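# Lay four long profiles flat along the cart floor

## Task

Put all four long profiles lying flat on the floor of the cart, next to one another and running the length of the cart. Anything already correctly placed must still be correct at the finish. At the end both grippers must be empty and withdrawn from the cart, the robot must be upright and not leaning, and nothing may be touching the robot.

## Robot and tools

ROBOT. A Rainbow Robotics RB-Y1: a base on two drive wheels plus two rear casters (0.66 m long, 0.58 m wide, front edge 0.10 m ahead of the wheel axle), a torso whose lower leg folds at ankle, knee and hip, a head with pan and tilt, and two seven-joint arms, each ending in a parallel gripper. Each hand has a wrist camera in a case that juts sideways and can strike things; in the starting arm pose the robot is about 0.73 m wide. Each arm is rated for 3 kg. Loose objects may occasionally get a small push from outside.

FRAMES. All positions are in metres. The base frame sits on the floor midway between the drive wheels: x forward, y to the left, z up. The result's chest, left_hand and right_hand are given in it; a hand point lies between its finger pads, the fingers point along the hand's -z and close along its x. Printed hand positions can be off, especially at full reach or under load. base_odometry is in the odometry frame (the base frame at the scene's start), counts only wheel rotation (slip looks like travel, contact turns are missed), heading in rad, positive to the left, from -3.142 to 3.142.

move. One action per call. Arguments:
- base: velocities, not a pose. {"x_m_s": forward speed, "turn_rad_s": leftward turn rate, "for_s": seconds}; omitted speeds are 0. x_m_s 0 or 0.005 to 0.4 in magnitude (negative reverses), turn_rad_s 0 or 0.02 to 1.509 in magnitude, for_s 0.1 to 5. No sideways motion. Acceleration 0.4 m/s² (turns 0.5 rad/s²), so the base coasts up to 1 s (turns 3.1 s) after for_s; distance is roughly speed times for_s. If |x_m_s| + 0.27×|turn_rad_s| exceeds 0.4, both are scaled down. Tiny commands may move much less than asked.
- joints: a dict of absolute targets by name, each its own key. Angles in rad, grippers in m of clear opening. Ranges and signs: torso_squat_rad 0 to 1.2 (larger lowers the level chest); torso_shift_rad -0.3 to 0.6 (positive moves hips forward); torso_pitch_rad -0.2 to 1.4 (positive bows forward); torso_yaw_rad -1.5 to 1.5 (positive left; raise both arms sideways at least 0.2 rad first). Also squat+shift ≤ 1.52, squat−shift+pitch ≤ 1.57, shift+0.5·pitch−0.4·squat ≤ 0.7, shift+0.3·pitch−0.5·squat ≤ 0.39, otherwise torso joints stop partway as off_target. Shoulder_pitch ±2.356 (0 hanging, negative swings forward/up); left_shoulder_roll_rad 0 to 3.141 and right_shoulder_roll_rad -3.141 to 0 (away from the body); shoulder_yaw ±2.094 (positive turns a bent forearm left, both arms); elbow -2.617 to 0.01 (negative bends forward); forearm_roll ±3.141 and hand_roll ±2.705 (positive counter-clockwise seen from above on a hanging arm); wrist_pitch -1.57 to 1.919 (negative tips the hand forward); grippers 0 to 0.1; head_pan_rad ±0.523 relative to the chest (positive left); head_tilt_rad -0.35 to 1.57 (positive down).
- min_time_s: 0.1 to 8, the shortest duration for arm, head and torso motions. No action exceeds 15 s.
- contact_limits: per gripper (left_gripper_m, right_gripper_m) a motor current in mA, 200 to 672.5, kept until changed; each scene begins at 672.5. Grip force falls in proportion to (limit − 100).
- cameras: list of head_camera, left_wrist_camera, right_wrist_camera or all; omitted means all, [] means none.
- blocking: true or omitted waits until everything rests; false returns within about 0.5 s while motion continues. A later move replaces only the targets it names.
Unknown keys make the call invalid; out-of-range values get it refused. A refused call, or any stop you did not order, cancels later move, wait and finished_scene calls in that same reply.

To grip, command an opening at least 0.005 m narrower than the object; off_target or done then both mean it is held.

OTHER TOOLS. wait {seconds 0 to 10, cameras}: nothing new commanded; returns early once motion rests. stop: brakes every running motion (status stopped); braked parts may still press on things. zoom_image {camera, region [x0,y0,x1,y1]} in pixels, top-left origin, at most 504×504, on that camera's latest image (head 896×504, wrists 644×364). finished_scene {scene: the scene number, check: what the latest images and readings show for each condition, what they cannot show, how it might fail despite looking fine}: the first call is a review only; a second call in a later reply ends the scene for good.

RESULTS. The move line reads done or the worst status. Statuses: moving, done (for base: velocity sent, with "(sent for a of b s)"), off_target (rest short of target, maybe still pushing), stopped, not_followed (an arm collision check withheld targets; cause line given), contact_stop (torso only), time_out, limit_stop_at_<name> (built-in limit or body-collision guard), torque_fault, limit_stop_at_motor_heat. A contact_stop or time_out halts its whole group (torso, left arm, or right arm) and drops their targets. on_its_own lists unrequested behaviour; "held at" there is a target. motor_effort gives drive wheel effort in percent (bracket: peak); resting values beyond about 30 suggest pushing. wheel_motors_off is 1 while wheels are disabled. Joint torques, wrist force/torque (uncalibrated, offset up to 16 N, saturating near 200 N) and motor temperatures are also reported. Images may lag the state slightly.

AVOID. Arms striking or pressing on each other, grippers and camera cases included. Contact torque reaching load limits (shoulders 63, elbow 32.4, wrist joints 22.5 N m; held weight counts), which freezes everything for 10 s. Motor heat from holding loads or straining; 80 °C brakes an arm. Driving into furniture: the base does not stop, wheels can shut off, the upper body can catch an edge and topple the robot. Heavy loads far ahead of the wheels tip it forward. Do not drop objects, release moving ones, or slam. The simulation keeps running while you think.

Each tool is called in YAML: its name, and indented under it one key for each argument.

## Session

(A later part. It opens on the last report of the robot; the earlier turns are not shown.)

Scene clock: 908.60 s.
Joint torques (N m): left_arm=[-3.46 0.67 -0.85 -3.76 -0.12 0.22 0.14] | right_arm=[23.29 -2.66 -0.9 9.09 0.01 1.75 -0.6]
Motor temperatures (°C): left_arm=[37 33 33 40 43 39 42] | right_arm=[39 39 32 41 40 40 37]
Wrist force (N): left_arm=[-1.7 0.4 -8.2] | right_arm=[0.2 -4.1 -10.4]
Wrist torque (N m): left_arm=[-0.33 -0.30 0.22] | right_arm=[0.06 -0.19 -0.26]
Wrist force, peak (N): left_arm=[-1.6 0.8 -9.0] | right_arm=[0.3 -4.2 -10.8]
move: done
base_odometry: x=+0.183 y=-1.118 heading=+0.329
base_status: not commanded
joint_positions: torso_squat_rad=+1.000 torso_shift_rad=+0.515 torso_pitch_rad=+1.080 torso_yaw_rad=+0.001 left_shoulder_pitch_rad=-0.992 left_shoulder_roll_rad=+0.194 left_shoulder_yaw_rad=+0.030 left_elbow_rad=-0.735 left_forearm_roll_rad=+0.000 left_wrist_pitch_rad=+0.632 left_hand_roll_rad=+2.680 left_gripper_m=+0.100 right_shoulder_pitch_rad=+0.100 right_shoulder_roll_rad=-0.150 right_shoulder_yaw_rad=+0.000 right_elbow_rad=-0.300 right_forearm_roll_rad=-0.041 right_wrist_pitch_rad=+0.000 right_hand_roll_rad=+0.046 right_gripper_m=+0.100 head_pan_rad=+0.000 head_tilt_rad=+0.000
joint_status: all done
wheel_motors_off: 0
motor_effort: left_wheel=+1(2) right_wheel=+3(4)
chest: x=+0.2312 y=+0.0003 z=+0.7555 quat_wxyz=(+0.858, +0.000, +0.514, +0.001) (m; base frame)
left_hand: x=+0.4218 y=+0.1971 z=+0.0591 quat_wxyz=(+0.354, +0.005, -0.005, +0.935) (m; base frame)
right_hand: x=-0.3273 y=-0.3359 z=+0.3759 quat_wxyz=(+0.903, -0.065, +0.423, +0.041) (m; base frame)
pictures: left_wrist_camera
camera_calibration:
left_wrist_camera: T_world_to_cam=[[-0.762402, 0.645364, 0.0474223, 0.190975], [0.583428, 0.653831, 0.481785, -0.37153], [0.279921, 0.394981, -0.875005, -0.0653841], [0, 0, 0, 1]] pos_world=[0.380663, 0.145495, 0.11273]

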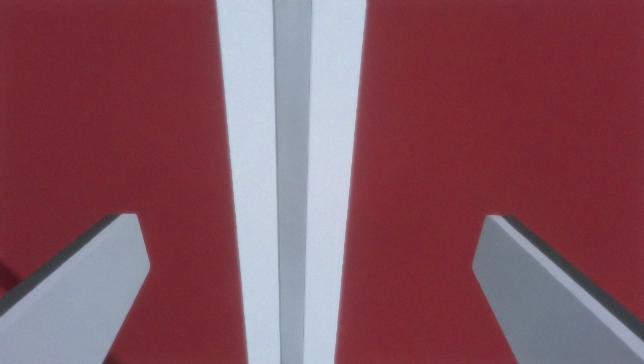

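move:
  joints: {"left_gripper_m":0.0}
  cameras: ["left_wrist_camera","head_camera"]

Scene clock: 925.33 s.
Joint torques (N m): left_arm=[-2.26 0.63 -0.47 -3.53 0.01 0.21 0.02] | right_arm=[23.47 -2.52 -0.47 9.17 0.05 1.69 -0.6]
Motor temperatures (°C): left_arm=[36 33 33 39 43 39 42] | right_arm=[40 39 32 41 40 40 37]
Wrist force (N): left_arm=[-2.8 0.4 -8.6] | right_arm=[0.2 -3.8 -10.7]
Wrist torque (N m): left_arm=[-0.35 -0.30 -0.14] | right_arm=[0.03 -0.19 -0.27]
Wrist force, peak (N): left_arm=[-4.6 0.5 -10.4] | right_arm=[0.0 -4.1 -10.9]
move: off_target
base_odometry: x=+0.183 y=-1.118 heading=+0.329
base_status: not commanded
joint_positions: torso_squat_rad=+1.000 torso_shift_rad=+0.515 torso_pitch_rad=+1.080 torso_yaw_rad=+0.001 left_shoulder_pitch_rad=-0.992 left_shoulder_roll_rad=+0.194 left_shoulder_yaw_rad=+0.030 left_elbow_rad=-0.735 left_forearm_roll_rad=+0.000 left_wrist_pitch_rad=+0.632 left_hand_roll_rad=+2.680 left_gripper_m=+0.030 right_shoulder_pitch_rad=+0.100 right_shoulder_roll_rad=-0.150 right_shoulder_yaw_rad=+0.000 right_elbow_rad=-0.300 right_forearm_roll_rad=-0.041 right_wrist_pitch_rad=+0.000 right_hand_roll_rad=+0.046 right_gripper_m=+0.100 head_pan_rad=+0.000 head_tilt_rad=+0.000
joint_status: left_gripper_m off_target (ended at +0.030, target +0.000)
wheel_motors_off: 0
motor_effort: left_wheel=+1(2) right_wheel=+1(3)
chest: x=+0.2312 y=+0.0003 z=+0.7555 quat_wxyz=(+0.858, +0.000, +0.514, +0.001) (m; base frame)
left_hand: x=+0.4220 y=+0.1970 z=+0.0592 quat_wxyz=(+0.354, +0.005, -0.005, +0.935) (m; base frame)
right_hand: x=-0.3273 y=-0.3359 z=+0.3759 quat_wxyz=(+0.903, -0.065, +0.423, +0.041) (m; base frame)
pictures: head_camera, left_wrist_camera
camera_calibration:
head_camera: T_world_to_cam=[[-0.0513353, -0.998309, 0.0272596, 0.00476268], [-0.857494, 0.0300696, -0.513615, 0.841729], [0.511927, -0.0497416, -0.857588, 0.439292], [0, 0, 0, 1]] pos_world=[0.497137, 0.00129524, 0.808927]
left_wrist_camera: T_world_to_cam=[[-0.762385, 0.645409, 0.0470713, 0.191175], [0.58329, 0.653861, 0.48191, -0.371564], [0.280251, 0.394858, -0.874955, -0.0654949], [0, 0, 0, 1]] pos_world=[0.380834, 0.145427, 0.112757]

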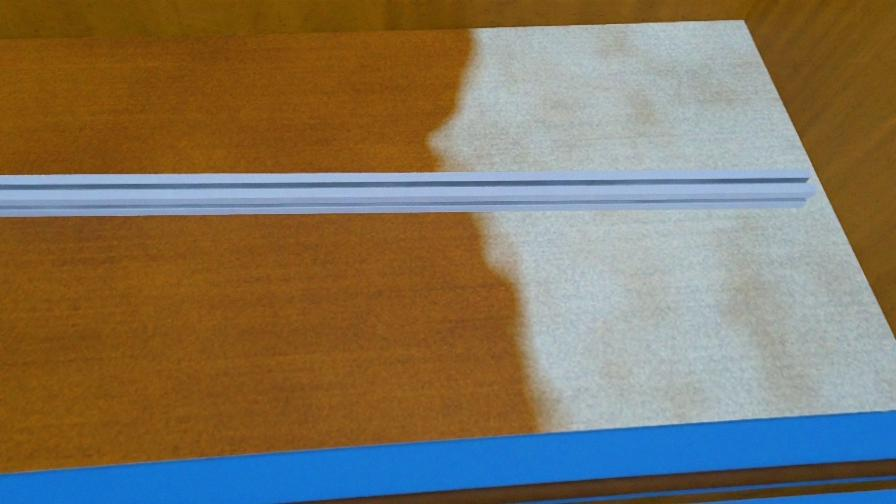

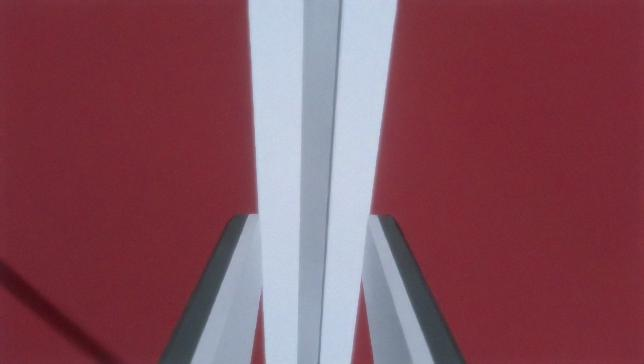

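move:
  joints: {"left_elbow_rad":-0.80,"left_wrist_pitch_rad":0.68}
  cameras: []

move:
  base: {"x_m_s":-0.15,"turn_rad_s":-0.263,"for_s":2.7}
  joints: {"head_tilt_rad":0.3}
  cameras: ["head_camera","left_wrist_camera"]

Scene clock: 936.47 s.
Joint torques (N m): left_arm=[-3.18 0.99 -0.55 -5.44 -0.01 0.08 0.28] | right_arm=[23.5 -2.47 -0.79 9.3 0.02 1.5 -0.59]
Motor temperatures (°C): left_arm=[36 33 33 39 43 39 42] | right_arm=[40 39 32 42 40 40 37]
Wrist force (N): left_arm=[-1.8 0.4 -15.4] | right_arm=[0.1 -4.3 -10.4]
Wrist torque (N m): left_arm=[-0.19 -0.34 0.33] | right_arm=[0.07 -0.21 -0.27]
Wrist force, peak (N): left_arm=[0.8 2.5 -17.2] | right_arm=[0.2 -4.3 -10.8]
move: done
base_odometry: x=+0.183 y=-1.118 heading=+0.329
base_status: not commanded
joint_positions: torso_squat_rad=+1.000 torso_shift_rad=+0.515 torso_pitch_rad=+1.080 torso_yaw_rad=+0.001 left_shoulder_pitch_rad=-0.992 left_shoulder_roll_rad=+0.194 left_shoulder_yaw_rad=+0.030 left_elbow_rad=-0.800 left_forearm_roll_rad=+0.000 left_wrist_pitch_rad=+0.680 left_hand_roll_rad=+2.680 left_gripper_m=+0.030 right_shoulder_pitch_rad=+0.100 right_shoulder_roll_rad=-0.150 right_shoulder_yaw_rad=+0.000 right_elbow_rad=-0.300 right_forearm_roll_rad=-0.041 right_wrist_pitch_rad=+0.000 right_hand_roll_rad=+0.046 right_gripper_m=+0.100 head_pan_rad=+0.000 head_tilt_rad=+0.000
joint_status: all done
wheel_motors_off: 0
motor_effort: left_wheel=+1(2) right_wheel=+1(2)
chest: x=+0.2313 y=+0.0003 z=+0.7554 quat_wxyz=(+0.858, +0.000, +0.514, +0.001) (m; base frame)
left_hand: x=+0.4392 y=+0.1923 z=+0.0676 quat_wxyz=(+0.354, -0.003, -0.006, +0.935) (m; base frame)
right_hand: x=-0.3273 y=-0.3359 z=+0.3759 quat_wxyz=(+0.903, -0.065, +0.423, +0.041) (m; base frame)
pictures: none
No camera images: "cameras" was empty.

Scene clock: 940.17 s.
Joint torques (N m): left_arm=[-5.72 0.88 -0.65 -5.65 -0.3 -0.23 0.05] | right_arm=[22.96 -2.78 -0.44 9.05 0.07 1.59 -0.43]
Motor temperatures (°C): left_arm=[36 33 33 39 43 39 42] | right_arm=[40 39 32 42 40 40 37]
Wrist force (N): left_arm=[-1.4 0.9 -15.2] | right_arm=[0.0 -4.0 -10.4]
Wrist torque (N m): left_arm=[-0.22 -0.34 0.45] | right_arm=[0.05 -0.23 -0.28]
Wrist force, peak (N): left_arm=[-0.6 1.6 -17.2] | right_arm=[0.2 -4.3 -10.9]
move: done
base_odometry: x=-0.213 y=-1.115 heading=-0.380
base_status: done (sent for 2.7 of 2.7 s)
joint_positions: torso_squat_rad=+1.000 torso_shift_rad=+0.515 torso_pitch_rad=+1.080 torso_yaw_rad=+0.001 left_shoulder_pitch_rad=-0.992 left_shoulder_roll_rad=+0.194 left_shoulder_yaw_rad=+0.030 left_elbow_rad=-0.800 left_forearm_roll_rad=+0.000 left_wrist_pitch_rad=+0.680 left_hand_roll_rad=+2.680 left_gripper_m=+0.030 right_shoulder_pitch_rad=+0.100 right_shoulder_roll_rad=-0.150 right_shoulder_yaw_rad=+0.000 right_elbow_rad=-0.300 right_forearm_roll_rad=-0.041 right_wrist_pitch_rad=+0.000 right_hand_roll_rad=+0.046 right_gripper_m=+0.100 head_pan_rad=+0.000 head_tilt_rad=+0.300
joint_status: all done
wheel_motors_off: 0
motor_effort: left_wheel=+14(35) right_wheel=-8(53)
chest: x=+0.2313 y=+0.0003 z=+0.7554 quat_wxyz=(+0.858, +0.000, +0.514, +0.001) (m; base frame)
left_hand: x=+0.4389 y=+0.1924 z=+0.0674 quat_wxyz=(+0.354, -0.003, -0.006, +0.935) (m; base frame)
right_hand: x=-0.3273 y=-0.3359 z=+0.3760 quat_wxyz=(+0.903, -0.065, +0.423, +0.041) (m; base frame)
pictures: head_camera, left_wrist_camera
camera_calibration:
head_camera: T_world_to_cam=[[-0.0406702, -0.998308, 0.0415607, -0.011554], [-0.971012, 0.0296841, -0.237181, 0.659674], [0.235546, -0.0500021, -0.970576, 0.648561], [0, 0, 0, 1]] pos_world=[0.487315, 0.00131313, 0.78642]
left_wrist_camera: T_world_to_cam=[[-0.76296, 0.645601, 0.0330399, 0.207795], [0.576051, 0.655794, 0.487954, -0.380004], [0.293356, 0.391322, -0.872244, -0.0664119], [0, 0, 0, 1]] pos_world=[0.396924, 0.14104, 0.120632]

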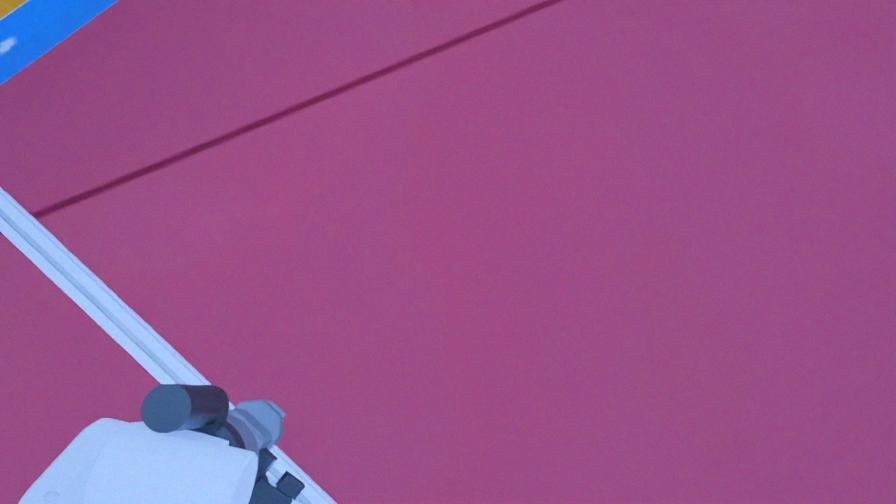

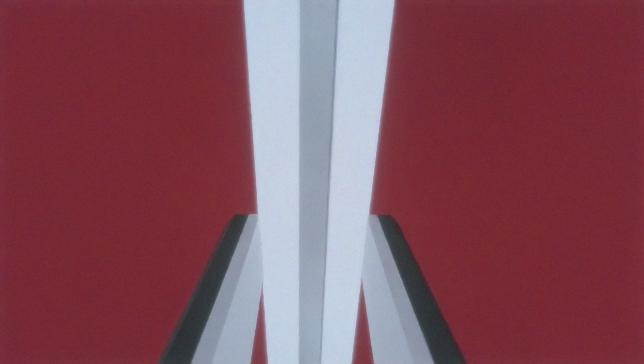

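move:
  base: {"x_m_s":-0.15,"turn_rad_s":-0.263,"for_s":1.8}
  joints: {"head_tilt_rad":0.0}
  cameras: ["head_camera"]

move:
  joints: {"left_shoulder_pitch_rad":-0.97,"left_elbow_rad":-0.735,"left_wrist_pitch_rad":0.632}
  cameras: []

move:
  joints: {"left_gripper_m":0.1}
  cameras: ["left_wrist_camera","head_camera"]

Scene clock: 950.67 s.
Joint torques (N m): left_arm=[-4.77 0.34 -0.12 -6.18 -0.18 -0.48 0.03] | right_arm=[22.86 -2.9 -0.21 8.86 0 1.49 -0.41]
Motor temperatures (°C): left_arm=[36 33 33 39 43 39 42] | right_arm=[40 39 32 42 40 40 37]
Wrist force (N): left_arm=[-1.3 0.5 -15.8] | right_arm=[0.3 -4.0 -10.4]
Wrist torque (N m): left_arm=[-0.15 -0.34 0.45] | right_arm=[0.04 -0.19 -0.27]
Wrist force, peak (N): left_arm=[-0.8 0.9 -17.4] | right_arm=[0.1 -4.0 -11.1]
move: done
base_odometry: x=-0.434 y=-0.964 heading=-0.853
base_status: done (sent for 1.8 of 1.8 s)
joint_positions: torso_squat_rad=+1.000 torso_shift_rad=+0.515 torso_pitch_rad=+1.080 torso_yaw_rad=+0.001 left_shoulder_pitch_rad=-0.992 left_shoulder_roll_rad=+0.194 left_shoulder_yaw_rad=+0.030 left_elbow_rad=-0.800 left_forearm_roll_rad=+0.000 left_wrist_pitch_rad=+0.680 left_hand_roll_rad=+2.680 left_gripper_m=+0.030 right_shoulder_pitch_rad=+0.100 right_shoulder_roll_rad=-0.150 right_shoulder_yaw_rad=+0.000 right_elbow_rad=-0.300 right_forearm_roll_rad=-0.041 right_wrist_pitch_rad=+0.000 right_hand_roll_rad=+0.046 right_gripper_m=+0.100 head_pan_rad=+0.000 head_tilt_rad=+0.000
joint_status: all done
wheel_motors_off: 0
motor_effort: left_wheel=+15(35) right_wheel=-8(52)
chest: x=+0.2313 y=+0.0003 z=+0.7554 quat_wxyz=(+0.858, +0.000, +0.514, +0.001) (m; base frame)
left_hand: x=+0.4389 y=+0.1924 z=+0.0674 quat_wxyz=(+0.354, -0.003, -0.006, +0.935) (m; base frame)
right_hand: x=-0.3273 y=-0.3359 z=+0.3760 quat_wxyz=(+0.903, -0.065, +0.423, +0.041) (m; base frame)
pictures: head_camera
camera_calibration:
head_camera: T_world_to_cam=[[-0.051307, -0.99831, 0.0272814, 0.00475175], [-0.857581, 0.0300425, -0.51347, 0.841635], [0.511783, -0.0497406, -0.857674, 0.439316], [0, 0, 0, 1]] pos_world=[0.49718, 0.00131071, 0.808815]

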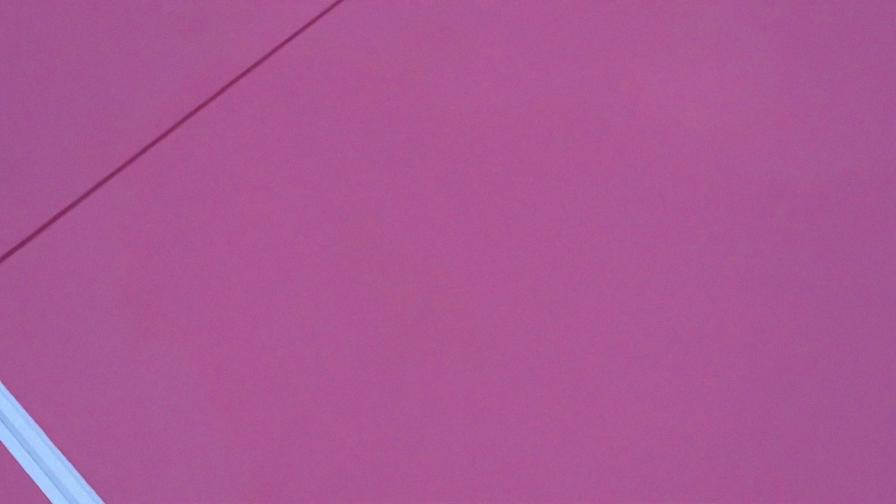

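Scene clock: 951.27 s.
Joint torques (N m): left_arm=[9.36 0.45 -0.28 4.78 -0.15 3.19 0.31] | right_arm=[23.37 -2.53 -0.56 9.31 -0.07 1.59 -0.69]
Motor temperatures (°C): left_arm=[36 33 33 39 43 39 42] | right_arm=[40 39 32 42 40 40 37]
Wrist force (N): left_arm=[-11.6 -3.3 25.5] | right_arm=[0.1 -4.0 -10.3]
Wrist torque (N m): left_arm=[-0.42 0.19 -0.25] | right_arm=[0.05 -0.22 -0.26]
Wrist force, peak (N): left_arm=[-17.2 -6.6 32.9] | right_arm=[0.2 -4.3 -10.7]
move: done
base_odometry: x=-0.434 y=-0.964 heading=-0.853
base_status: not commanded
joint_positions: torso_squat_rad=+1.000 torso_shift_rad=+0.515 torso_pitch_rad=+1.079 torso_yaw_rad=+0.001 left_shoulder_pitch_rad=-0.973 left_shoulder_roll_rad=+0.194 left_shoulder_yaw_rad=+0.030 left_elbow_rad=-0.737 left_forearm_roll_rad=+0.000 left_wrist_pitch_rad=+0.631 left_hand_roll_rad=+2.680 left_gripper_m=+0.030 right_shoulder_pitch_rad=+0.100 right_shoulder_roll_rad=-0.150 right_shoulder_yaw_rad=+0.000 right_elbow_rad=-0.300 right_forearm_roll_rad=-0.041 right_wrist_pitch_rad=+0.000 right_hand_roll_rad=+0.046 right_gripper_m=+0.100 head_pan_rad=+0.000 head_tilt_rad=+0.000
joint_status: all done
wheel_motors_off: 0
motor_effort: left_wheel=+11(14) right_wheel=-9(11)
chest: x=+0.2310 y=+0.0002 z=+0.7558 quat_wxyz=(+0.858, +0.000, +0.514, +0.001) (m; base frame)
left_hand: x=+0.4102 y=+0.2014 z=+0.0577 quat_wxyz=(+0.353, +0.013, -0.005, +0.936) (m; base frame)
right_hand: x=-0.3272 y=-0.3359 z=+0.3757 quat_wxyz=(+0.903, -0.065, +0.423, +0.041) (m; base frame)
pictures: none
No camera images: "cameras" was empty.

Scene clock: 952.60 s.
Joint torques (N m): left_arm=[-1.24 0.6 -0.37 -3.34 0.19 0.47 0.34] | right_arm=[23.48 -2.71 -0.21 9.14 -0.01 1.65 -0.3]
Motor temperatures (°C): left_arm=[36 33 33 39 43 39 42] | right_arm=[40 39 32 42 40 40 37]
Wrist force (N): left_arm=[-2.0 0.2 -8.6] | right_arm=[0.1 -4.1 -10.8]
Wrist torque (N m): left_arm=[-0.30 -0.33 0.25] | right_arm=[0.06 -0.22 -0.26]
Wrist force, peak (N): left_arm=[-11.8 -2.9 24.7] | right_arm=[0.2 -4.4 -10.8]
move: done
base_odometry: x=-0.434 y=-0.964 heading=-0.853
base_status: not commanded
joint_positions: torso_squat_rad=+1.000 torso_shift_rad=+0.515 torso_pitch_rad=+1.080 torso_yaw_rad=+0.001 left_shoulder_pitch_rad=-0.970 left_shoulder_roll_rad=+0.194 left_shoulder_yaw_rad=+0.030 left_elbow_rad=-0.735 left_forearm_roll_rad=+0.000 left_wrist_pitch_rad=+0.632 left_hand_roll_rad=+2.680 left_gripper_m=+0.100 right_shoulder_pitch_rad=+0.100 right_shoulder_roll_rad=-0.150 right_shoulder_yaw_rad=+0.000 right_elbow_rad=-0.300 right_forearm_roll_rad=-0.041 right_wrist_pitch_rad=+0.000 right_hand_roll_rad=+0.046 right_gripper_m=+0.100 head_pan_rad=+0.000 head_tilt_rad=+0.000
joint_status: all done
wheel_motors_off: 0
motor_effort: left_wheel=+12(14) right_wheel=-7(11)
chest: x=+0.2312 y=+0.0002 z=+0.7555 quat_wxyz=(+0.858, +0.000, +0.514, +0.001) (m; base frame)
left_hand: x=+0.4069 y=+0.2023 z=+0.0568 quat_wxyz=(+0.352, +0.016, -0.005, +0.936) (m; base frame)
right_hand: x=-0.3273 y=-0.3359 z=+0.3759 quat_wxyz=(+0.903, -0.065, +0.423, +0.041) (m; base frame)
pictures: head_camera, left_wrist_camera
camera_calibration:
head_camera: T_world_to_cam=[[-0.0513633, -0.998309, 0.0272061, 0.00478782], [-0.857377, 0.03011, -0.513807, 0.84181], [0.512119, -0.0497167, -0.857474, 0.439246], [0, 0, 0, 1]] pos_world=[0.497048, 0.00127073, 0.80904]
left_wrist_camera: T_world_to_cam=[[-0.763431, 0.642396, 0.0670807, 0.17626], [0.590867, 0.652673, 0.474231, -0.367488], [0.260863, 0.401679, -0.877841, -0.0587632], [0, 0, 0, 1]] pos_world=[0.367027, 0.150225, 0.110866]

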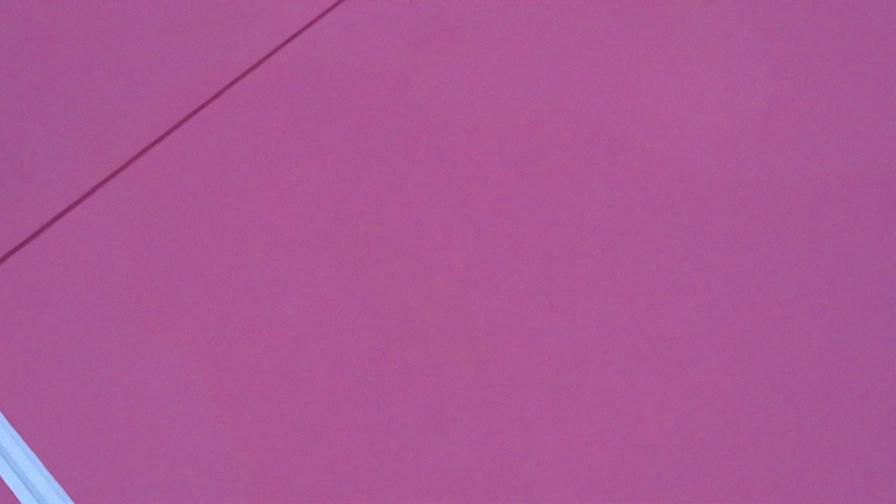

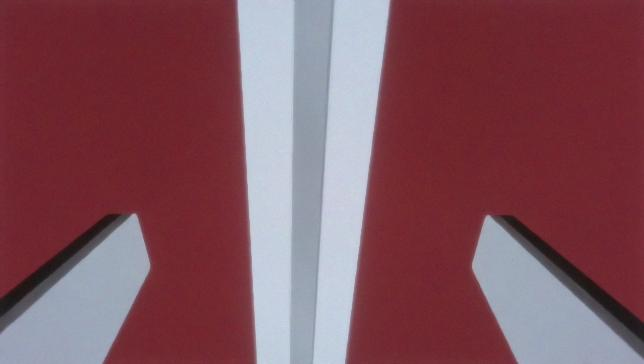

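move:
  joints: {"left_shoulder_pitch_rad":-0.79,"left_elbow_rad":-1.164,"left_wrist_pitch_rad":0.835,"left_shoulder_roll_rad":0.2}
  cameras: []

move:
  base: {"x_m_s":-0.2,"for_s":1.5}
  joints: {"head_tilt_rad":0.0,"left_hand_roll_rad":0.22}
  cameras: ["head_camera"]

Scene clock: 974.57 s.
Joint torques (N m): left_arm=[-1.8 1.19 -0.21 -5.64 -0.03 0.01 0.27] | right_arm=[23.66 -2.28 -0.43 9.32 -0.09 1.45 -0.65]
Motor temperatures (°C): left_arm=[36 33 33 39 43 39 42] | right_arm=[40 39 32 42 40 40 37]
Wrist force (N): left_arm=[-1.5 0.6 -8.8] | right_arm=[0.0 -4.0 -10.4]
Wrist torque (N m): left_arm=[-0.34 -0.28 0.24] | right_arm=[0.05 -0.23 -0.27]
Wrist force, peak (N): left_arm=[-1.1 0.9 -9.4] | right_arm=[0.0 -4.2 -10.8]
move: done
base_odometry: x=-0.434 y=-0.964 heading=-0.853
base_status: not commanded
joint_positions: torso_squat_rad=+1.000 torso_shift_rad=+0.515 torso_pitch_rad=+1.080 torso_yaw_rad=+0.001 left_shoulder_pitch_rad=-0.790 left_shoulder_roll_rad=+0.200 left_shoulder_yaw_rad=+0.030 left_elbow_rad=-1.164 left_forearm_roll_rad=+0.000 left_wrist_pitch_rad=+0.835 left_hand_roll_rad=+2.680 left_gripper_m=+0.100 right_shoulder_pitch_rad=+0.100 right_shoulder_roll_rad=-0.150 right_shoulder_yaw_rad=+0.000 right_elbow_rad=-0.300 right_forearm_roll_rad=-0.041 right_wrist_pitch_rad=+0.000 right_hand_roll_rad=+0.046 right_gripper_m=+0.100 head_pan_rad=+0.000 head_tilt_rad=+0.000
joint_status: all done
wheel_motors_off: 0
motor_effort: left_wheel=+14(15) right_wheel=-11(11)
chest: x=+0.2312 y=+0.0003 z=+0.7555 quat_wxyz=(+0.858, +0.000, +0.514, +0.001) (m; base frame)
left_hand: x=+0.4248 y=+0.2123 z=+0.0992 quat_wxyz=(+0.341, -0.007, -0.016, +0.940) (m; base frame)
right_hand: x=-0.3273 y=-0.3359 z=+0.3759 quat_wxyz=(+0.903, -0.065, +0.423, +0.041) (m; base frame)
pictures: none
No camera images: "cameras" was empty.

Scene clock: 985.80 s.
Joint torques (N m): left_arm=[-1.81 0.68 -0.1 -5.61 -0.22 -0.03 0.57] | right_arm=[31.03 -26.9 -3.9 14.8 1.51 4.04 1.18]
Motor temperatures (°C): left_arm=[36 33 33 39 43 39 42] | right_arm=[41 41 32 43 40 41 37]
Wrist force (N): left_arm=[-0.9 0.1 -8.7] | right_arm=[13.7 22.7 10.2]
Wrist torque (N m): left_arm=[-0.28 -0.22 0.26] | right_arm=[0.62 0.52 -1.65]
Wrist force, peak (N): left_arm=[-3.5 1.6 -11.7] | right_arm=[66.7 50.6 196.8]
move: torque_fault
TORQUE FAULT: right_shoulder_roll_rad reached its load limit. The robot stopped for 10 seconds, dropped its targets and accepts commands again. The stop added 9.0 s to the call.
base_odometry: x=-0.561 y=-0.819 heading=-0.871
base_status: torque_fault (sent for 1.23 of 1.5 s)
joint_positions: torso_squat_rad=+1.000 torso_shift_rad=+0.515 torso_pitch_rad=+1.080 torso_yaw_rad=+0.002 left_shoulder_pitch_rad=-0.790 left_shoulder_roll_rad=+0.200 left_shoulder_yaw_rad=+0.030 left_elbow_rad=-1.164 left_forearm_roll_rad=+0.000 left_wrist_pitch_rad=+0.835 left_hand_roll_rad=+1.018 left_gripper_m=+0.100 right_shoulder_pitch_rad=+0.091 right_shoulder_roll_rad=-0.130 right_shoulder_yaw_rad=+0.002 right_elbow_rad=-0.326 right_forearm_roll_rad=-0.042 right_wrist_pitch_rad=-0.003 right_hand_roll_rad=+0.045 right_gripper_m=+0.100 head_pan_rad=+0.000 head_tilt_rad=+0.000
joint_status: left_hand_roll_rad torque_fault (moved -1.662 of -2.460); the others done
wheel_motors_off: 0 (was 1 since the last result)
on_its_own: left_hand_roll_rad is held at +1.018, not at your +0.220, since a torque_fault; right_elbow_rad is held at -0.325, not at your -0.300, since a torque_fault
motor_effort: left_wheel=+0(100) right_wheel=-1(100)
chest: x=+0.2313 y=+0.0003 z=+0.7555 quat_wxyz=(+0.858, +0.000, +0.514, +0.001) (m; base frame)
left_hand: x=+0.4249 y=+0.2124 z=+0.0993 quat_wxyz=(+0.924, +0.007, -0.016, +0.381) (m; base frame)
right_hand: x=-0.3170 y=-0.3207 z=+0.3583 quat_wxyz=(+0.911, -0.056, +0.406, +0.036) (m; base frame)
pictures: head_camera
camera_calibration:
head_camera: T_world_to_cam=[[-0.0513876, -0.998312, 0.0270749, 0.00490731], [-0.857473, 0.0302077, -0.513642, 0.841786], [0.511957, -0.0496108, -0.857577, 0.439262], [0, 0, 0, 1]] pos_world=[0.497177, 0.00126276, 0.808945]

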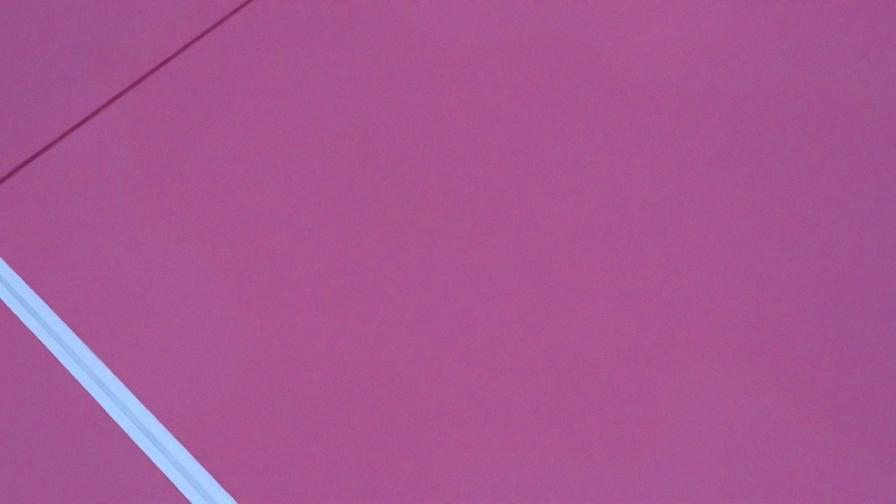

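move:
  base: {"x_m_s":0.1,"for_s":0.8}
  cameras: []

move:
  joints: {"torso_squat_rad":0.4,"torso_shift_rad":0,"torso_pitch_rad":0.3,"head_tilt_rad":0.6,"left_hand_roll_rad":0.22,"right_shoulder_pitch_rad":0.1,"right_shoulder_roll_rad":-0.15,"right_elbow_rad":-0.3}
  cameras: ["head_camera"]

Scene clock: 996.73 s.
Joint torques (N m): left_arm=[-1.46 1.2 -0.22 -5.38 -0.02 0.18 0.55] | right_arm=[23.54 -4.32 -1.09 9.39 0.24 1.69 -0.05]
Motor temperatures (°C): left_arm=[36 33 33 39 43 39 42] | right_arm=[42 42 32 44 40 41 37]
Wrist force (N): left_arm=[-1.6 0.3 -8.5] | right_arm=[-0.2 -4.2 -10.6]
Wrist torque (N m): left_arm=[-0.32 -0.30 0.28] | right_arm=[0.07 -0.24 -0.27]
Wrist force, peak (N): left_arm=[-1.6 0.5 -9.1] | right_arm=[13.6 22.8 10.4]
move: done
base_odometry: x=-0.509 y=-0.880 heading=-0.871
base_status: done (sent for 0.8 of 0.8 s)
joint_positions: torso_squat_rad=+1.000 torso_shift_rad=+0.515 torso_pitch_rad=+1.080 torso_yaw_rad=+0.002 left_shoulder_pitch_rad=-0.790 left_shoulder_roll_rad=+0.200 left_shoulder_yaw_rad=+0.030 left_elbow_rad=-1.164 left_forearm_roll_rad=+0.000 left_wrist_pitch_rad=+0.835 left_hand_roll_rad=+1.018 left_gripper_m=+0.100 right_shoulder_pitch_rad=+0.093 right_shoulder_roll_rad=-0.136 right_shoulder_yaw_rad=+0.002 right_elbow_rad=-0.325 right_forearm_roll_rad=-0.041 right_wrist_pitch_rad=-0.003 right_hand_roll_rad=+0.046 right_gripper_m=+0.100 head_pan_rad=+0.000 head_tilt_rad=+0.000
joint_status: not commanded
wheel_motors_off: 0
on_its_own: left_hand_roll_rad is held at +1.018, not at your +0.220, since a torque_fault; right_elbow_rad is held at -0.325, not at your -0.300, since a torque_fault
motor_effort: left_wheel=-1(37) right_wheel=+0(23)
chest: x=+0.2312 y=+0.0003 z=+0.7555 quat_wxyz=(+0.858, +0.000, +0.514, +0.001) (m; base frame)
left_hand: x=+0.4248 y=+0.2124 z=+0.0992 quat_wxyz=(+0.924, +0.007, -0.016, +0.381) (m; base frame)
right_hand: x=-0.3178 y=-0.3252 z=+0.3604 quat_wxyz=(+0.910, -0.059, +0.408, +0.038) (m; base frame)
pictures: none
No camera images: "cameras" was empty.

Scene clock: 1001.10 s.
Joint torques (N m): left_arm=[-17.73 4.71 1.43 -9.63 -0.16 -1.57 0.61] | right_arm=[7.42 -5.15 -0.99 1.84 0.29 0.05 -0.06]
Motor temperatures (°C): left_arm=[36 33 33 39 43 39 42] | right_arm=[42 41 32 43 40 41 37]
Wrist force (N): left_arm=[-5.2 0.1 -6.9] | right_arm=[-4.5 -4.0 -12.8]
Wrist torque (N m): left_arm=[-0.30 -0.40 0.34] | right_arm=[0.06 -0.46 -0.29]
Wrist force, peak (N): left_arm=[-2.6 -0.2 -9.0] | right_arm=[-4.6 -3.9 -13.0]
move: done
base_odometry: x=-0.509 y=-0.880 heading=-0.871
base_status: not commanded
joint_positions: torso_squat_rad=+0.400 torso_shift_rad=+0.000 torso_pitch_rad=+0.300 torso_yaw_rad=+0.001 left_shoulder_pitch_rad=-0.790 left_shoulder_roll_rad=+0.200 left_shoulder_yaw_rad=+0.030 left_elbow_rad=-1.164 left_forearm_roll_rad=+0.000 left_wrist_pitch_rad=+0.835 left_hand_roll_rad=+0.220 left_gripper_m=+0.100 right_shoulder_pitch_rad=+0.100 right_shoulder_roll_rad=-0.150 right_shoulder_yaw_rad=+0.002 right_elbow_rad=-0.300 right_forearm_roll_rad=-0.041 right_wrist_pitch_rad=-0.003 right_hand_roll_rad=+0.046 right_gripper_m=+0.100 head_pan_rad=+0.000 head_tilt_rad=+0.600
joint_status: all done
wheel_motors_off: 0
motor_effort: left_wheel=-1(2) right_wheel=+6(10)
chest: x=-0.1366 y=+0.0004 z=+1.2208 quat_wxyz=(+0.989, +0.000, +0.149, +0.001) (m; base frame)
left_hand: x=+0.4626 y=+0.2125 z=+0.8904 quat_wxyz=(+0.920, +0.014, -0.391, -0.002) (m; base frame)
right_hand: x=-0.2660 y=-0.3356 z=+0.5581 quat_wxyz=(+0.996, -0.075, +0.047, +0.013) (m; base frame)
pictures: head_camera
camera_calibration:
head_camera: T_world_to_cam=[[-0.0552043, -0.998303, 0.0185498, -0.0231241], [-0.751598, 0.0293175, -0.658969, 0.940515], [0.657307, -0.0503199, -0.751941, 1.03516], [0, 0, 0, 1]] pos_world=[0.025198, 0.00143061, 1.39858]

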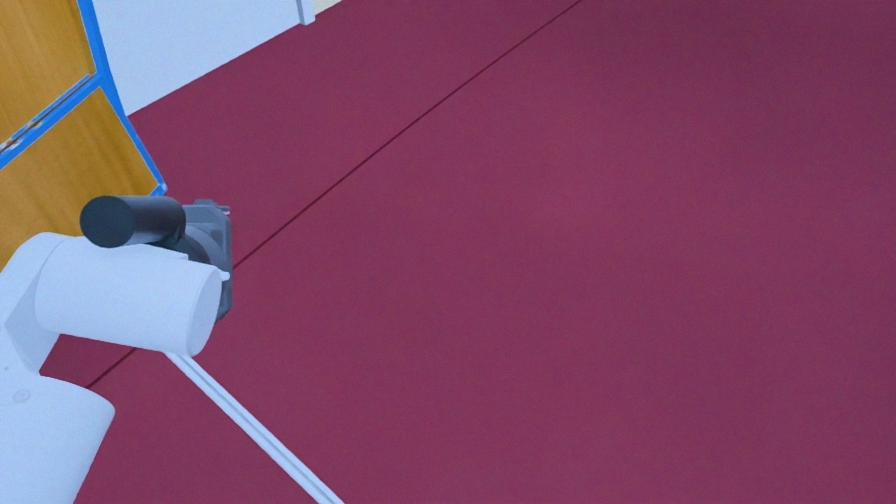

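move:
  joints: {"right_shoulder_pitch_rad":-0.1,"right_elbow_rad":-1.2}
  cameras: ["right_wrist_camera"]

move:
  base: {"turn_rad_s":-0.5,"for_s":2.1}
  cameras: ["head_camera"]

Scene clock: 1013.43 s.
Joint torques (N m): left_arm=[-17.66 4.33 1.07 -9.51 -0.2 -1.13 0.65] | right_arm=[-4.89 -3.97 -1.34 -8.79 0.36 -1.73 0.05]
Motor temperatures (°C): left_arm=[36 33 33 40 43 39 42] | right_arm=[40 41 32 42 40 41 37]
Wrist force (N): left_arm=[-4.8 -0.3 -6.9] | right_arm=[-9.9 -3.8 -10.1]
Wrist torque (N m): left_arm=[-0.23 -0.35 0.31] | right_arm=[-0.02 -0.77 -0.35]
Wrist force, peak (N): left_arm=[-5.4 0.4 -7.3] | right_arm=[-8.6 -3.5 -12.2]
move: done
base_odometry: x=-0.509 y=-0.880 heading=-0.871
base_status: not commanded
joint_positions: torso_squat_rad=+0.400 torso_shift_rad=+0.000 torso_pitch_rad=+0.300 torso_yaw_rad=+0.001 left_shoulder_pitch_rad=-0.790 left_shoulder_roll_rad=+0.200 left_shoulder_yaw_rad=+0.030 left_elbow_rad=-1.164 left_forearm_roll_rad=+0.000 left_wrist_pitch_rad=+0.835 left_hand_roll_rad=+0.220 left_gripper_m=+0.100 right_shoulder_pitch_rad=-0.100 right_shoulder_roll_rad=-0.150 right_shoulder_yaw_rad=+0.002 right_elbow_rad=-1.200 right_forearm_roll_rad=-0.041 right_wrist_pitch_rad=-0.003 right_hand_roll_rad=+0.046 right_gripper_m=+0.100 head_pan_rad=+0.000 head_tilt_rad=+0.600
joint_status: all done
wheel_motors_off: 0
motor_effort: left_wheel=+0(1) right_wheel=+5(11)
chest: x=-0.1365 y=+0.0004 z=+1.2208 quat_wxyz=(+0.989, +0.000, +0.149, +0.001) (m; base frame)
left_hand: x=+0.4626 y=+0.2125 z=+0.8904 quat_wxyz=(+0.920, +0.014, -0.391, -0.002) (m; base frame)
right_hand: x=+0.2560 y=-0.2733 z=+0.7348 quat_wxyz=(+0.875, -0.046, -0.478, +0.064) (m; base frame)
pictures: right_wrist_camera
camera_calibration:
right_wrist_camera: T_world_to_cam=[[-0.530949, -0.138698, -0.835976, 0.713943], [-0.433199, 0.892292, 0.127094, 0.291565], [0.728307, 0.429625, -0.533846, 0.397349], [0, 0, 0, 1]] pos_world=[0.215981, -0.33185, 0.771906]

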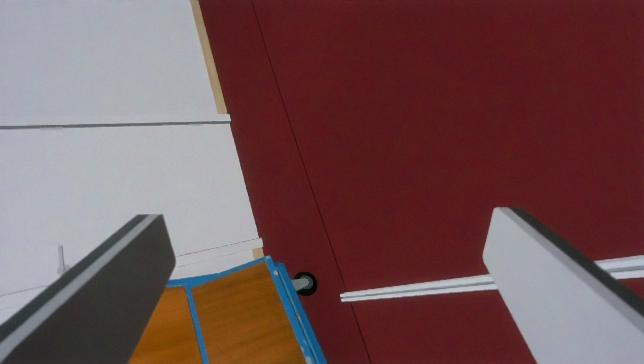

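Scene clock: 1016.87 s.
Joint torques (N m): left_arm=[-17.81 4.63 0.89 -9.69 -0.36 -1.51 0.49] | right_arm=[-4.88 -3.97 -1.86 -8.74 0.39 -1.5 0.19]
Motor temperatures (°C): left_arm=[37 33 33 40 43 39 42] | right_arm=[40 40 32 42 40 41 37]
Wrist force (N): left_arm=[-5.3 0.1 -6.7] | right_arm=[-10.0 -3.7 -10.1]
Wrist torque (N m): left_arm=[-0.28 -0.41 0.29] | right_arm=[-0.02 -0.78 -0.34]
Wrist force, peak (N): left_arm=[-5.5 0.2 -7.2] | right_arm=[-10.3 -3.8 -10.2]
move: done
base_odometry: x=-0.509 y=-0.880 heading=-1.920
base_status: done (sent for 2.1 of 2.1 s)
joint_positions: torso_squat_rad=+0.400 torso_shift_rad=+0.000 torso_pitch_rad=+0.300 torso_yaw_rad=+0.001 left_shoulder_pitch_rad=-0.789 left_shoulder_roll_rad=+0.200 left_shoulder_yaw_rad=+0.030 left_elbow_rad=-1.164 left_forearm_roll_rad=+0.000 left_wrist_pitch_rad=+0.835 left_hand_roll_rad=+0.220 left_gripper_m=+0.100 right_shoulder_pitch_rad=-0.100 right_shoulder_roll_rad=-0.150 right_shoulder_yaw_rad=+0.002 right_elbow_rad=-1.200 right_forearm_roll_rad=-0.041 right_wrist_pitch_rad=-0.003 right_hand_roll_rad=+0.046 right_gripper_m=+0.100 head_pan_rad=+0.000 head_tilt_rad=+0.600
joint_status: not commanded
wheel_motors_off: 0
motor_effort: left_wheel=+14(34) right_wheel=+3(47)
chest: x=-0.1365 y=+0.0004 z=+1.2208 quat_wxyz=(+0.989, +0.000, +0.149, +0.001) (m; base frame)
left_hand: x=+0.4625 y=+0.2125 z=+0.8904 quat_wxyz=(+0.920, +0.015, -0.391, -0.002) (m; base frame)
right_hand: x=+0.2559 y=-0.2733 z=+0.7348 quat_wxyz=(+0.875, -0.046, -0.478, +0.064) (m; base frame)
pictures: head_camera
camera_calibration:
head_camera: T_world_to_cam=[[-0.055228, -0.998302, 0.0185462, -0.0231401], [-0.75162, 0.0293394, -0.658943, 0.940498], [0.65728, -0.0503318, -0.751964, 1.03516], [0, 0, 0, 1]] pos_world=[0.0252263, 0.00140734, 1.39857]

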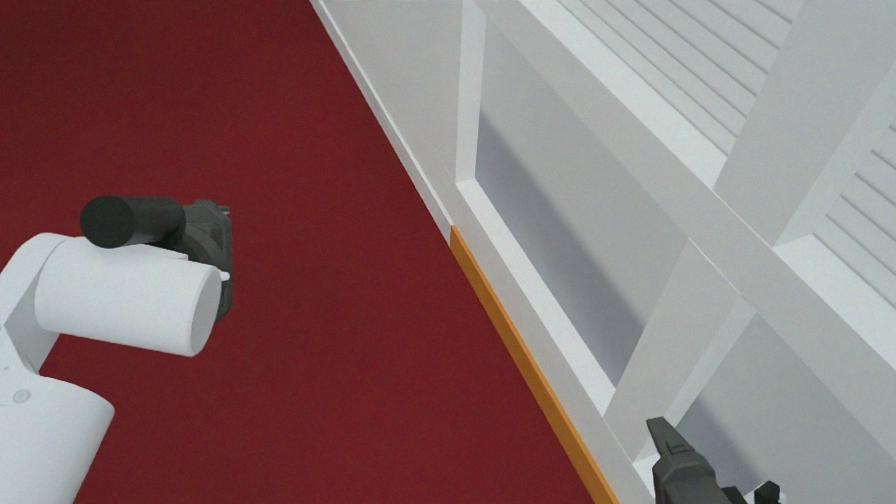

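move:
  base: {"x_m_s":-0.2,"for_s":1.0}
  cameras: []

move:
  base: {"turn_rad_s":-0.4,"for_s":1.425}
  cameras: []

move:
  base: {"x_m_s":-0.2,"for_s":2.35}
  cameras: []

move:
  base: {"turn_rad_s":0.4,"for_s":2.175}
  joints: {"left_shoulder_pitch_rad":-0.421,"left_elbow_rad":-2.066,"left_wrist_pitch_rad":1.397,"left_shoulder_roll_rad":0.1,"right_shoulder_pitch_rad":0.1,"right_shoulder_roll_rad":-0.15,"right_elbow_rad":-0.3,"head_tilt_rad":0.6}
  cameras: ["head_camera"]

Scene clock: 1032.23 s.
Joint torques (N m): left_arm=[-18.16 4.24 0.61 -9.6 -0.52 -1.11 0.53] | right_arm=[-5.21 -4.32 -1.73 -9.27 0.46 -1.8 0.03]
Motor temperatures (°C): left_arm=[37 33 33 40 43 39 42] | right_arm=[39 40 32 42 39 41 37]
Wrist force (N): left_arm=[-5.2 -0.2 -7.0] | right_arm=[-9.8 -3.9 -10.1]
Wrist torque (N m): left_arm=[-0.25 -0.40 0.31] | right_arm=[0.00 -0.77 -0.35]
Wrist force, peak (N): left_arm=[-5.8 0.0 -7.0] | right_arm=[-10.1 -3.8 -10.5]
move: done
base_odometry: x=-0.441 y=-0.692 heading=-1.922
base_status: done (sent for 1 of 1 s)
joint_positions: torso_squat_rad=+0.400 torso_shift_rad=+0.000 torso_pitch_rad=+0.300 torso_yaw_rad=+0.001 left_shoulder_pitch_rad=-0.789 left_shoulder_roll_rad=+0.200 left_shoulder_yaw_rad=+0.030 left_elbow_rad=-1.164 left_forearm_roll_rad=+0.000 left_wrist_pitch_rad=+0.835 left_hand_roll_rad=+0.220 left_gripper_m=+0.100 right_shoulder_pitch_rad=-0.100 right_shoulder_roll_rad=-0.150 right_shoulder_yaw_rad=+0.002 right_elbow_rad=-1.200 right_forearm_roll_rad=-0.041 right_wrist_pitch_rad=-0.003 right_hand_roll_rad=+0.046 right_gripper_m=+0.100 head_pan_rad=+0.000 head_tilt_rad=+0.600
joint_status: not commanded
wheel_motors_off: 0
motor_effort: left_wheel=-12(36) right_wheel=+16(41)
chest: x=-0.1365 y=+0.0003 z=+1.2208 quat_wxyz=(+0.989, +0.000, +0.149, +0.001) (m; base frame)
left_hand: x=+0.4625 y=+0.2125 z=+0.8903 quat_wxyz=(+0.920, +0.015, -0.391, -0.002) (m; base frame)
right_hand: x=+0.2558 y=-0.2734 z=+0.7347 quat_wxyz=(+0.875, -0.046, -0.478, +0.064) (m; base frame)
pictures: none
No camera images: "cameras" was empty.

Scene clock: 1034.80 s.
Joint torques (N m): left_arm=[-18.79 4.55 1.48 -9.61 -0.45 -1.46 0.49] | right_arm=[-5.97 -3.79 -1.7 -9.17 0.3 -1.73 0.14]
Motor temperatures (°C): left_arm=[37 33 33 41 43 39 42] | right_arm=[38 40 32 42 39 41 37]
Wrist force (N): left_arm=[-5.0 0.3 -6.8] | right_arm=[-10.0 -3.7 -10.2]
Wrist torque (N m): left_arm=[-0.30 -0.36 0.33] | right_arm=[-0.02 -0.77 -0.35]
Wrist force, peak (N): left_arm=[-5.5 0.0 -7.6] | right_arm=[-10.2 -4.0 -10.2]
move: done
base_odometry: x=-0.440 y=-0.692 heading=-2.494
base_status: done (sent for 1.43 of 1.43 s)
joint_positions: torso_squat_rad=+0.400 torso_shift_rad=+0.000 torso_pitch_rad=+0.300 torso_yaw_rad=+0.001 left_shoulder_pitch_rad=-0.789 left_shoulder_roll_rad=+0.200 left_shoulder_yaw_rad=+0.030 left_elbow_rad=-1.164 left_forearm_roll_rad=+0.000 left_wrist_pitch_rad=+0.835 left_hand_roll_rad=+0.220 left_gripper_m=+0.100 right_shoulder_pitch_rad=-0.100 right_shoulder_roll_rad=-0.150 right_shoulder_yaw_rad=+0.002 right_elbow_rad=-1.200 right_forearm_roll_rad=-0.041 right_wrist_pitch_rad=-0.003 right_hand_roll_rad=+0.046 right_gripper_m=+0.100 head_pan_rad=+0.000 head_tilt_rad=+0.600
joint_status: not commanded
wheel_motors_off: 0
motor_effort: left_wheel=+14(49) right_wheel=+1(46)
chest: x=-0.1365 y=+0.0003 z=+1.2208 quat_wxyz=(+0.989, +0.000, +0.149, +0.001) (m; base frame)
left_hand: x=+0.4625 y=+0.2125 z=+0.8903 quat_wxyz=(+0.920, +0.015, -0.391, -0.002) (m; base frame)
right_hand: x=+0.2558 y=-0.2734 z=+0.7347 quat_wxyz=(+0.875, -0.046, -0.478, +0.064) (m; base frame)
pictures: none
No camera images: "cameras" was empty.

Scene clock: 1038.40 s.
Joint torques (N m): left_arm=[-18.38 4.63 1.06 -9.53 -0.21 -1.46 0.48] | right_arm=[-5.54 -4.34 -1.77 -8.93 0.32 -1.82 0.25]
Motor temperatures (°C): left_arm=[37 33 33 41 43 39 42] | right_arm=[38 40 32 42 39 41 37]
Wrist force (N): left_arm=[-5.4 0.1 -7.1] | right_arm=[-10.0 -3.8 -10.2]
Wrist torque (N m): left_arm=[-0.29 -0.40 0.32] | right_arm=[-0.03 -0.78 -0.36]
Wrist force, peak (N): left_arm=[-5.3 0.3 -7.6] | right_arm=[-10.2 -3.9 -10.4]
move: done
base_odometry: x=-0.063 y=-0.407 heading=-2.495
base_status: done (sent for 2.37 of 2.37 s)
joint_positions: torso_squat_rad=+0.400 torso_shift_rad=+0.000 torso_pitch_rad=+0.300 torso_yaw_rad=+0.001 left_shoulder_pitch_rad=-0.789 left_shoulder_roll_rad=+0.200 left_shoulder_yaw_rad=+0.030 left_elbow_rad=-1.164 left_forearm_roll_rad=+0.000 left_wrist_pitch_rad=+0.835 left_hand_roll_rad=+0.220 left_gripper_m=+0.100 right_shoulder_pitch_rad=-0.100 right_shoulder_roll_rad=-0.150 right_shoulder_yaw_rad=+0.002 right_elbow_rad=-1.200 right_forearm_roll_rad=-0.041 right_wrist_pitch_rad=-0.003 right_hand_roll_rad=+0.046 right_gripper_m=+0.100 head_pan_rad=+0.000 head_tilt_rad=+0.600
joint_status: not commanded
wheel_motors_off: 0
motor_effort: left_wheel=-10(37) right_wheel=+12(42)
chest: x=-0.1365 y=+0.0003 z=+1.2208 quat_wxyz=(+0.989, +0.000, +0.149, +0.001) (m; base frame)
left_hand: x=+0.4625 y=+0.2125 z=+0.8903 quat_wxyz=(+0.920, +0.015, -0.391, -0.002) (m; base frame)
right_hand: x=+0.2558 y=-0.2734 z=+0.7347 quat_wxyz=(+0.875, -0.046, -0.478, +0.064) (m; base frame)
pictures: none
No camera images: "cameras" was empty.

Scene clock: 1041.70 s.
Joint torques (N m): left_arm=[-11.74 1.46 0.63 -8.94 -0.32 -1.44 0.58] | right_arm=[6.46 -5.29 -0.75 1.44 0.11 0 -0.07]
Motor temperatures (°C): left_arm=[37 33 33 41 43 39 42] | right_arm=[38 40 32 42 39 41 37]
Wrist force (N): left_arm=[-5.1 0.7 -7.6] | right_arm=[-4.4 -3.9 -13.0]
Wrist torque (N m): left_arm=[-0.32 -0.37 0.29] | right_arm=[0.05 -0.45 -0.29]
Wrist force, peak (N): left_arm=[-6.1 0.5 -7.7] | right_arm=[-9.2 -3.8 -11.7]
move: done
base_odometry: x=-0.063 y=-0.407 heading=-1.629
base_status: done (sent for 2.17 of 2.17 s)
joint_positions: torso_squat_rad=+0.400 torso_shift_rad=+0.000 torso_pitch_rad=+0.300 torso_yaw_rad=+0.001 left_shoulder_pitch_rad=-0.421 left_shoulder_roll_rad=+0.100 left_shoulder_yaw_rad=+0.030 left_elbow_rad=-2.066 left_forearm_roll_rad=+0.000 left_wrist_pitch_rad=+1.397 left_hand_roll_rad=+0.220 left_gripper_m=+0.100 right_shoulder_pitch_rad=+0.100 right_shoulder_roll_rad=-0.150 right_shoulder_yaw_rad=+0.002 right_elbow_rad=-0.300 right_forearm_roll_rad=-0.041 right_wrist_pitch_rad=-0.003 right_hand_roll_rad=+0.046 right_gripper_m=+0.100 head_pan_rad=+0.000 head_tilt_rad=+0.600
joint_status: all done
wheel_motors_off: 0
motor_effort: left_wheel=+4(39) right_wheel=+16(53)
chest: x=-0.1366 y=+0.0003 z=+1.2208 quat_wxyz=(+0.989, +0.000, +0.149, +0.001) (m; base frame)
left_hand: x=+0.3352 y=+0.2013 z=+0.9789 quat_wxyz=(+0.926, -0.022, -0.376, +0.040) (m; base frame)
right_hand: x=-0.2662 y=-0.3356 z=+0.5582 quat_wxyz=(+0.996, -0.075, +0.047, +0.013) (m; base frame)
pictures: head_camera
camera_calibration:
head_camera: T_world_to_cam=[[-0.0552274, -0.998302, 0.0185484, -0.0231712], [-0.75159, 0.0293351, -0.658978, 0.940543], [0.657315, -0.0503344, -0.751933, 1.03514], [0, 0, 0, 1]] pos_world=[0.0252063, 0.00138064, 1.39859]

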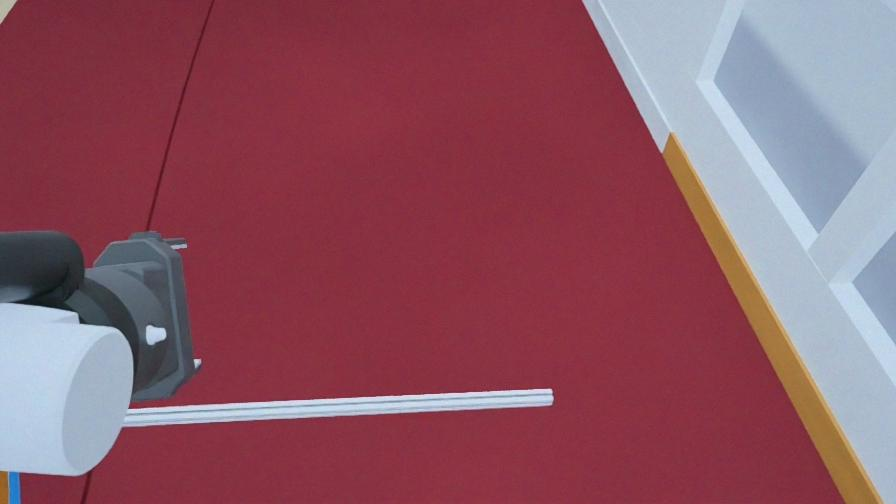

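move:
  base: {"x_m_s":0.2,"for_s":1.63}
  cameras: []

move:
  joints: {"torso_squat_rad":1.0,"torso_shift_rad":0.515,"torso_pitch_rad":1.08,"head_tilt_rad":0.1}
  cameras: ["head_camera","left_wrist_camera"]

Scene clock: 1050.73 s.
Joint torques (N m): left_arm=[-11.35 1.13 0.58 -9.15 -0.63 -1.38 0.68] | right_arm=[7.69 -4.75 -0.82 2.13 0.12 -0.11 0.07]
Motor temperatures (°C): left_arm=[37 33 33 41 43 39 42] | right_arm=[38 39 32 41 39 41 37]
Wrist force (N): left_arm=[-4.6 0.8 -7.6] | right_arm=[-4.2 -3.7 -12.9]
Wrist torque (N m): left_arm=[-0.33 -0.31 0.27] | right_arm=[0.05 -0.44 -0.30]
Wrist force, peak (N): left_arm=[-5.4 0.7 -7.4] | right_arm=[-4.9 -4.1 -13.0]
move: done
base_odometry: x=-0.081 y=-0.733 heading=-1.628
base_status: done (sent for 1.63 of 1.63 s)
joint_positions: torso_squat_rad=+0.400 torso_shift_rad=+0.000 torso_pitch_rad=+0.300 torso_yaw_rad=+0.001 left_shoulder_pitch_rad=-0.421 left_shoulder_roll_rad=+0.100 left_shoulder_yaw_rad=+0.030 left_elbow_rad=-2.066 left_forearm_roll_rad=+0.000 left_wrist_pitch_rad=+1.397 left_hand_roll_rad=+0.220 left_gripper_m=+0.100 right_shoulder_pitch_rad=+0.100 right_shoulder_roll_rad=-0.150 right_shoulder_yaw_rad=+0.002 right_elbow_rad=-0.300 right_forearm_roll_rad=-0.041 right_wrist_pitch_rad=-0.003 right_hand_roll_rad=+0.046 right_gripper_m=+0.100 head_pan_rad=+0.000 head_tilt_rad=+0.600
joint_status: not commanded
wheel_motors_off: 0
motor_effort: left_wheel=+9(43) right_wheel=-12(50)
chest: x=-0.1365 y=+0.0003 z=+1.2208 quat_wxyz=(+0.989, +0.000, +0.149, +0.001) (m; base frame)
left_hand: x=+0.3353 y=+0.2012 z=+0.9790 quat_wxyz=(+0.925, -0.022, -0.376, +0.040) (m; base frame)
right_hand: x=-0.2660 y=-0.3356 z=+0.5582 quat_wxyz=(+0.996, -0.075, +0.047, +0.013) (m; base frame)
pictures: none
No camera images: "cameras" was empty.

Scene clock: 1055.07 s.
Joint torques (N m): left_arm=[1.06 -0.43 -0.7 -7.97 -0.16 -0.16 0.64] | right_arm=[23.58 -2.88 -0.64 8.86 0.01 1.45 0.02]
Motor temperatures (°C): left_arm=[37 33 33 41 43 39 42] | right_arm=[38 39 32 41 39 41 37]
Wrist force (N): left_arm=[-0.8 0.3 -8.9] | right_arm=[-0.2 -4.2 -10.7]
Wrist torque (N m): left_arm=[-0.33 -0.17 0.23] | right_arm=[0.07 -0.27 -0.26]
Wrist force, peak (N): left_arm=[-2.7 0.4 -9.2] | right_arm=[-4.5 -3.7 -13.1]
move: done
base_odometry: x=-0.081 y=-0.733 heading=-1.628
base_status: not commanded
joint_positions: torso_squat_rad=+1.000 torso_shift_rad=+0.515 torso_pitch_rad=+1.080 torso_yaw_rad=+0.001 left_shoulder_pitch_rad=-0.421 left_shoulder_roll_rad=+0.100 left_shoulder_yaw_rad=+0.030 left_elbow_rad=-2.066 left_forearm_roll_rad=+0.000 left_wrist_pitch_rad=+1.397 left_hand_roll_rad=+0.220 left_gripper_m=+0.100 right_shoulder_pitch_rad=+0.100 right_shoulder_roll_rad=-0.150 right_shoulder_yaw_rad=+0.002 right_elbow_rad=-0.300 right_forearm_roll_rad=-0.041 right_wrist_pitch_rad=-0.003 right_hand_roll_rad=+0.046 right_gripper_m=+0.100 head_pan_rad=+0.000 head_tilt_rad=+0.100
joint_status: all done
wheel_motors_off: 0
motor_effort: left_wheel=+4(13) right_wheel=-6(12)
chest: x=+0.2313 y=+0.0003 z=+0.7555 quat_wxyz=(+0.858, +0.000, +0.514, +0.001) (m; base frame)
left_hand: x=+0.3965 y=+0.2011 z=+0.2516 quat_wxyz=(+0.999, -0.006, +0.004, +0.045) (m; base frame)
right_hand: x=-0.3269 y=-0.3357 z=+0.3755 quat_wxyz=(+0.903, -0.065, +0.422, +0.041) (m; base frame)
pictures: head_camera, left_wrist_camera
camera_calibration:
head_camera: T_world_to_cam=[[-0.0482552, -0.99831, 0.0323866, -0.000769354], [-0.904512, 0.0299208, -0.425398, 0.78815], [0.42371, -0.0498217, -0.904427, 0.515034], [0, 0, 0, 1]] pos_world=[0.494629, 0.00130976, 0.801112]
left_wrist_camera: T_world_to_cam=[[0.993459, 0.111342, 0.0253371, -0.42332], [0.0851371, -0.870111, 0.485448, 0.0510122], [0.0760969, -0.480115, -0.873899, 0.365112], [0, 0, 0, 1]] pos_world=[0.388425, 0.266815, 0.305032]

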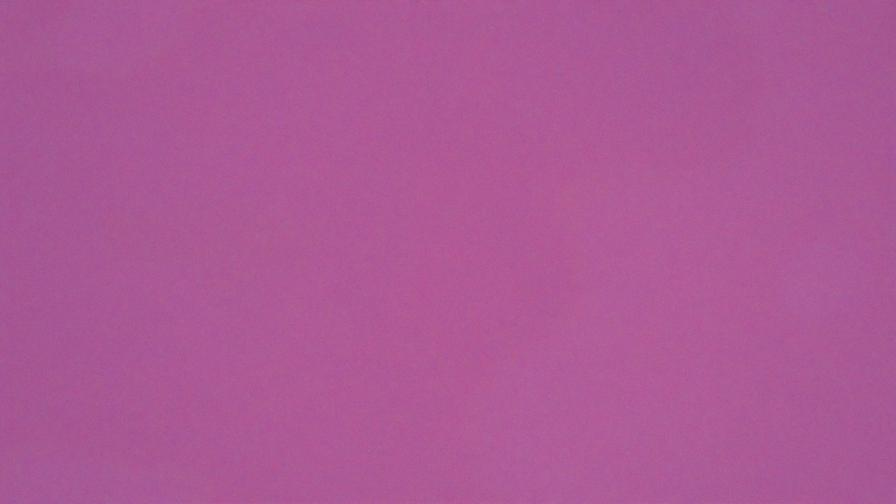

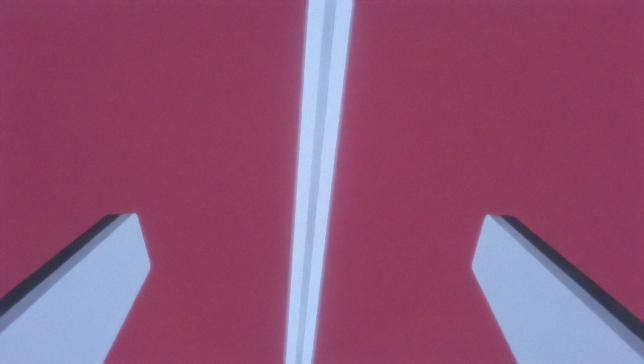

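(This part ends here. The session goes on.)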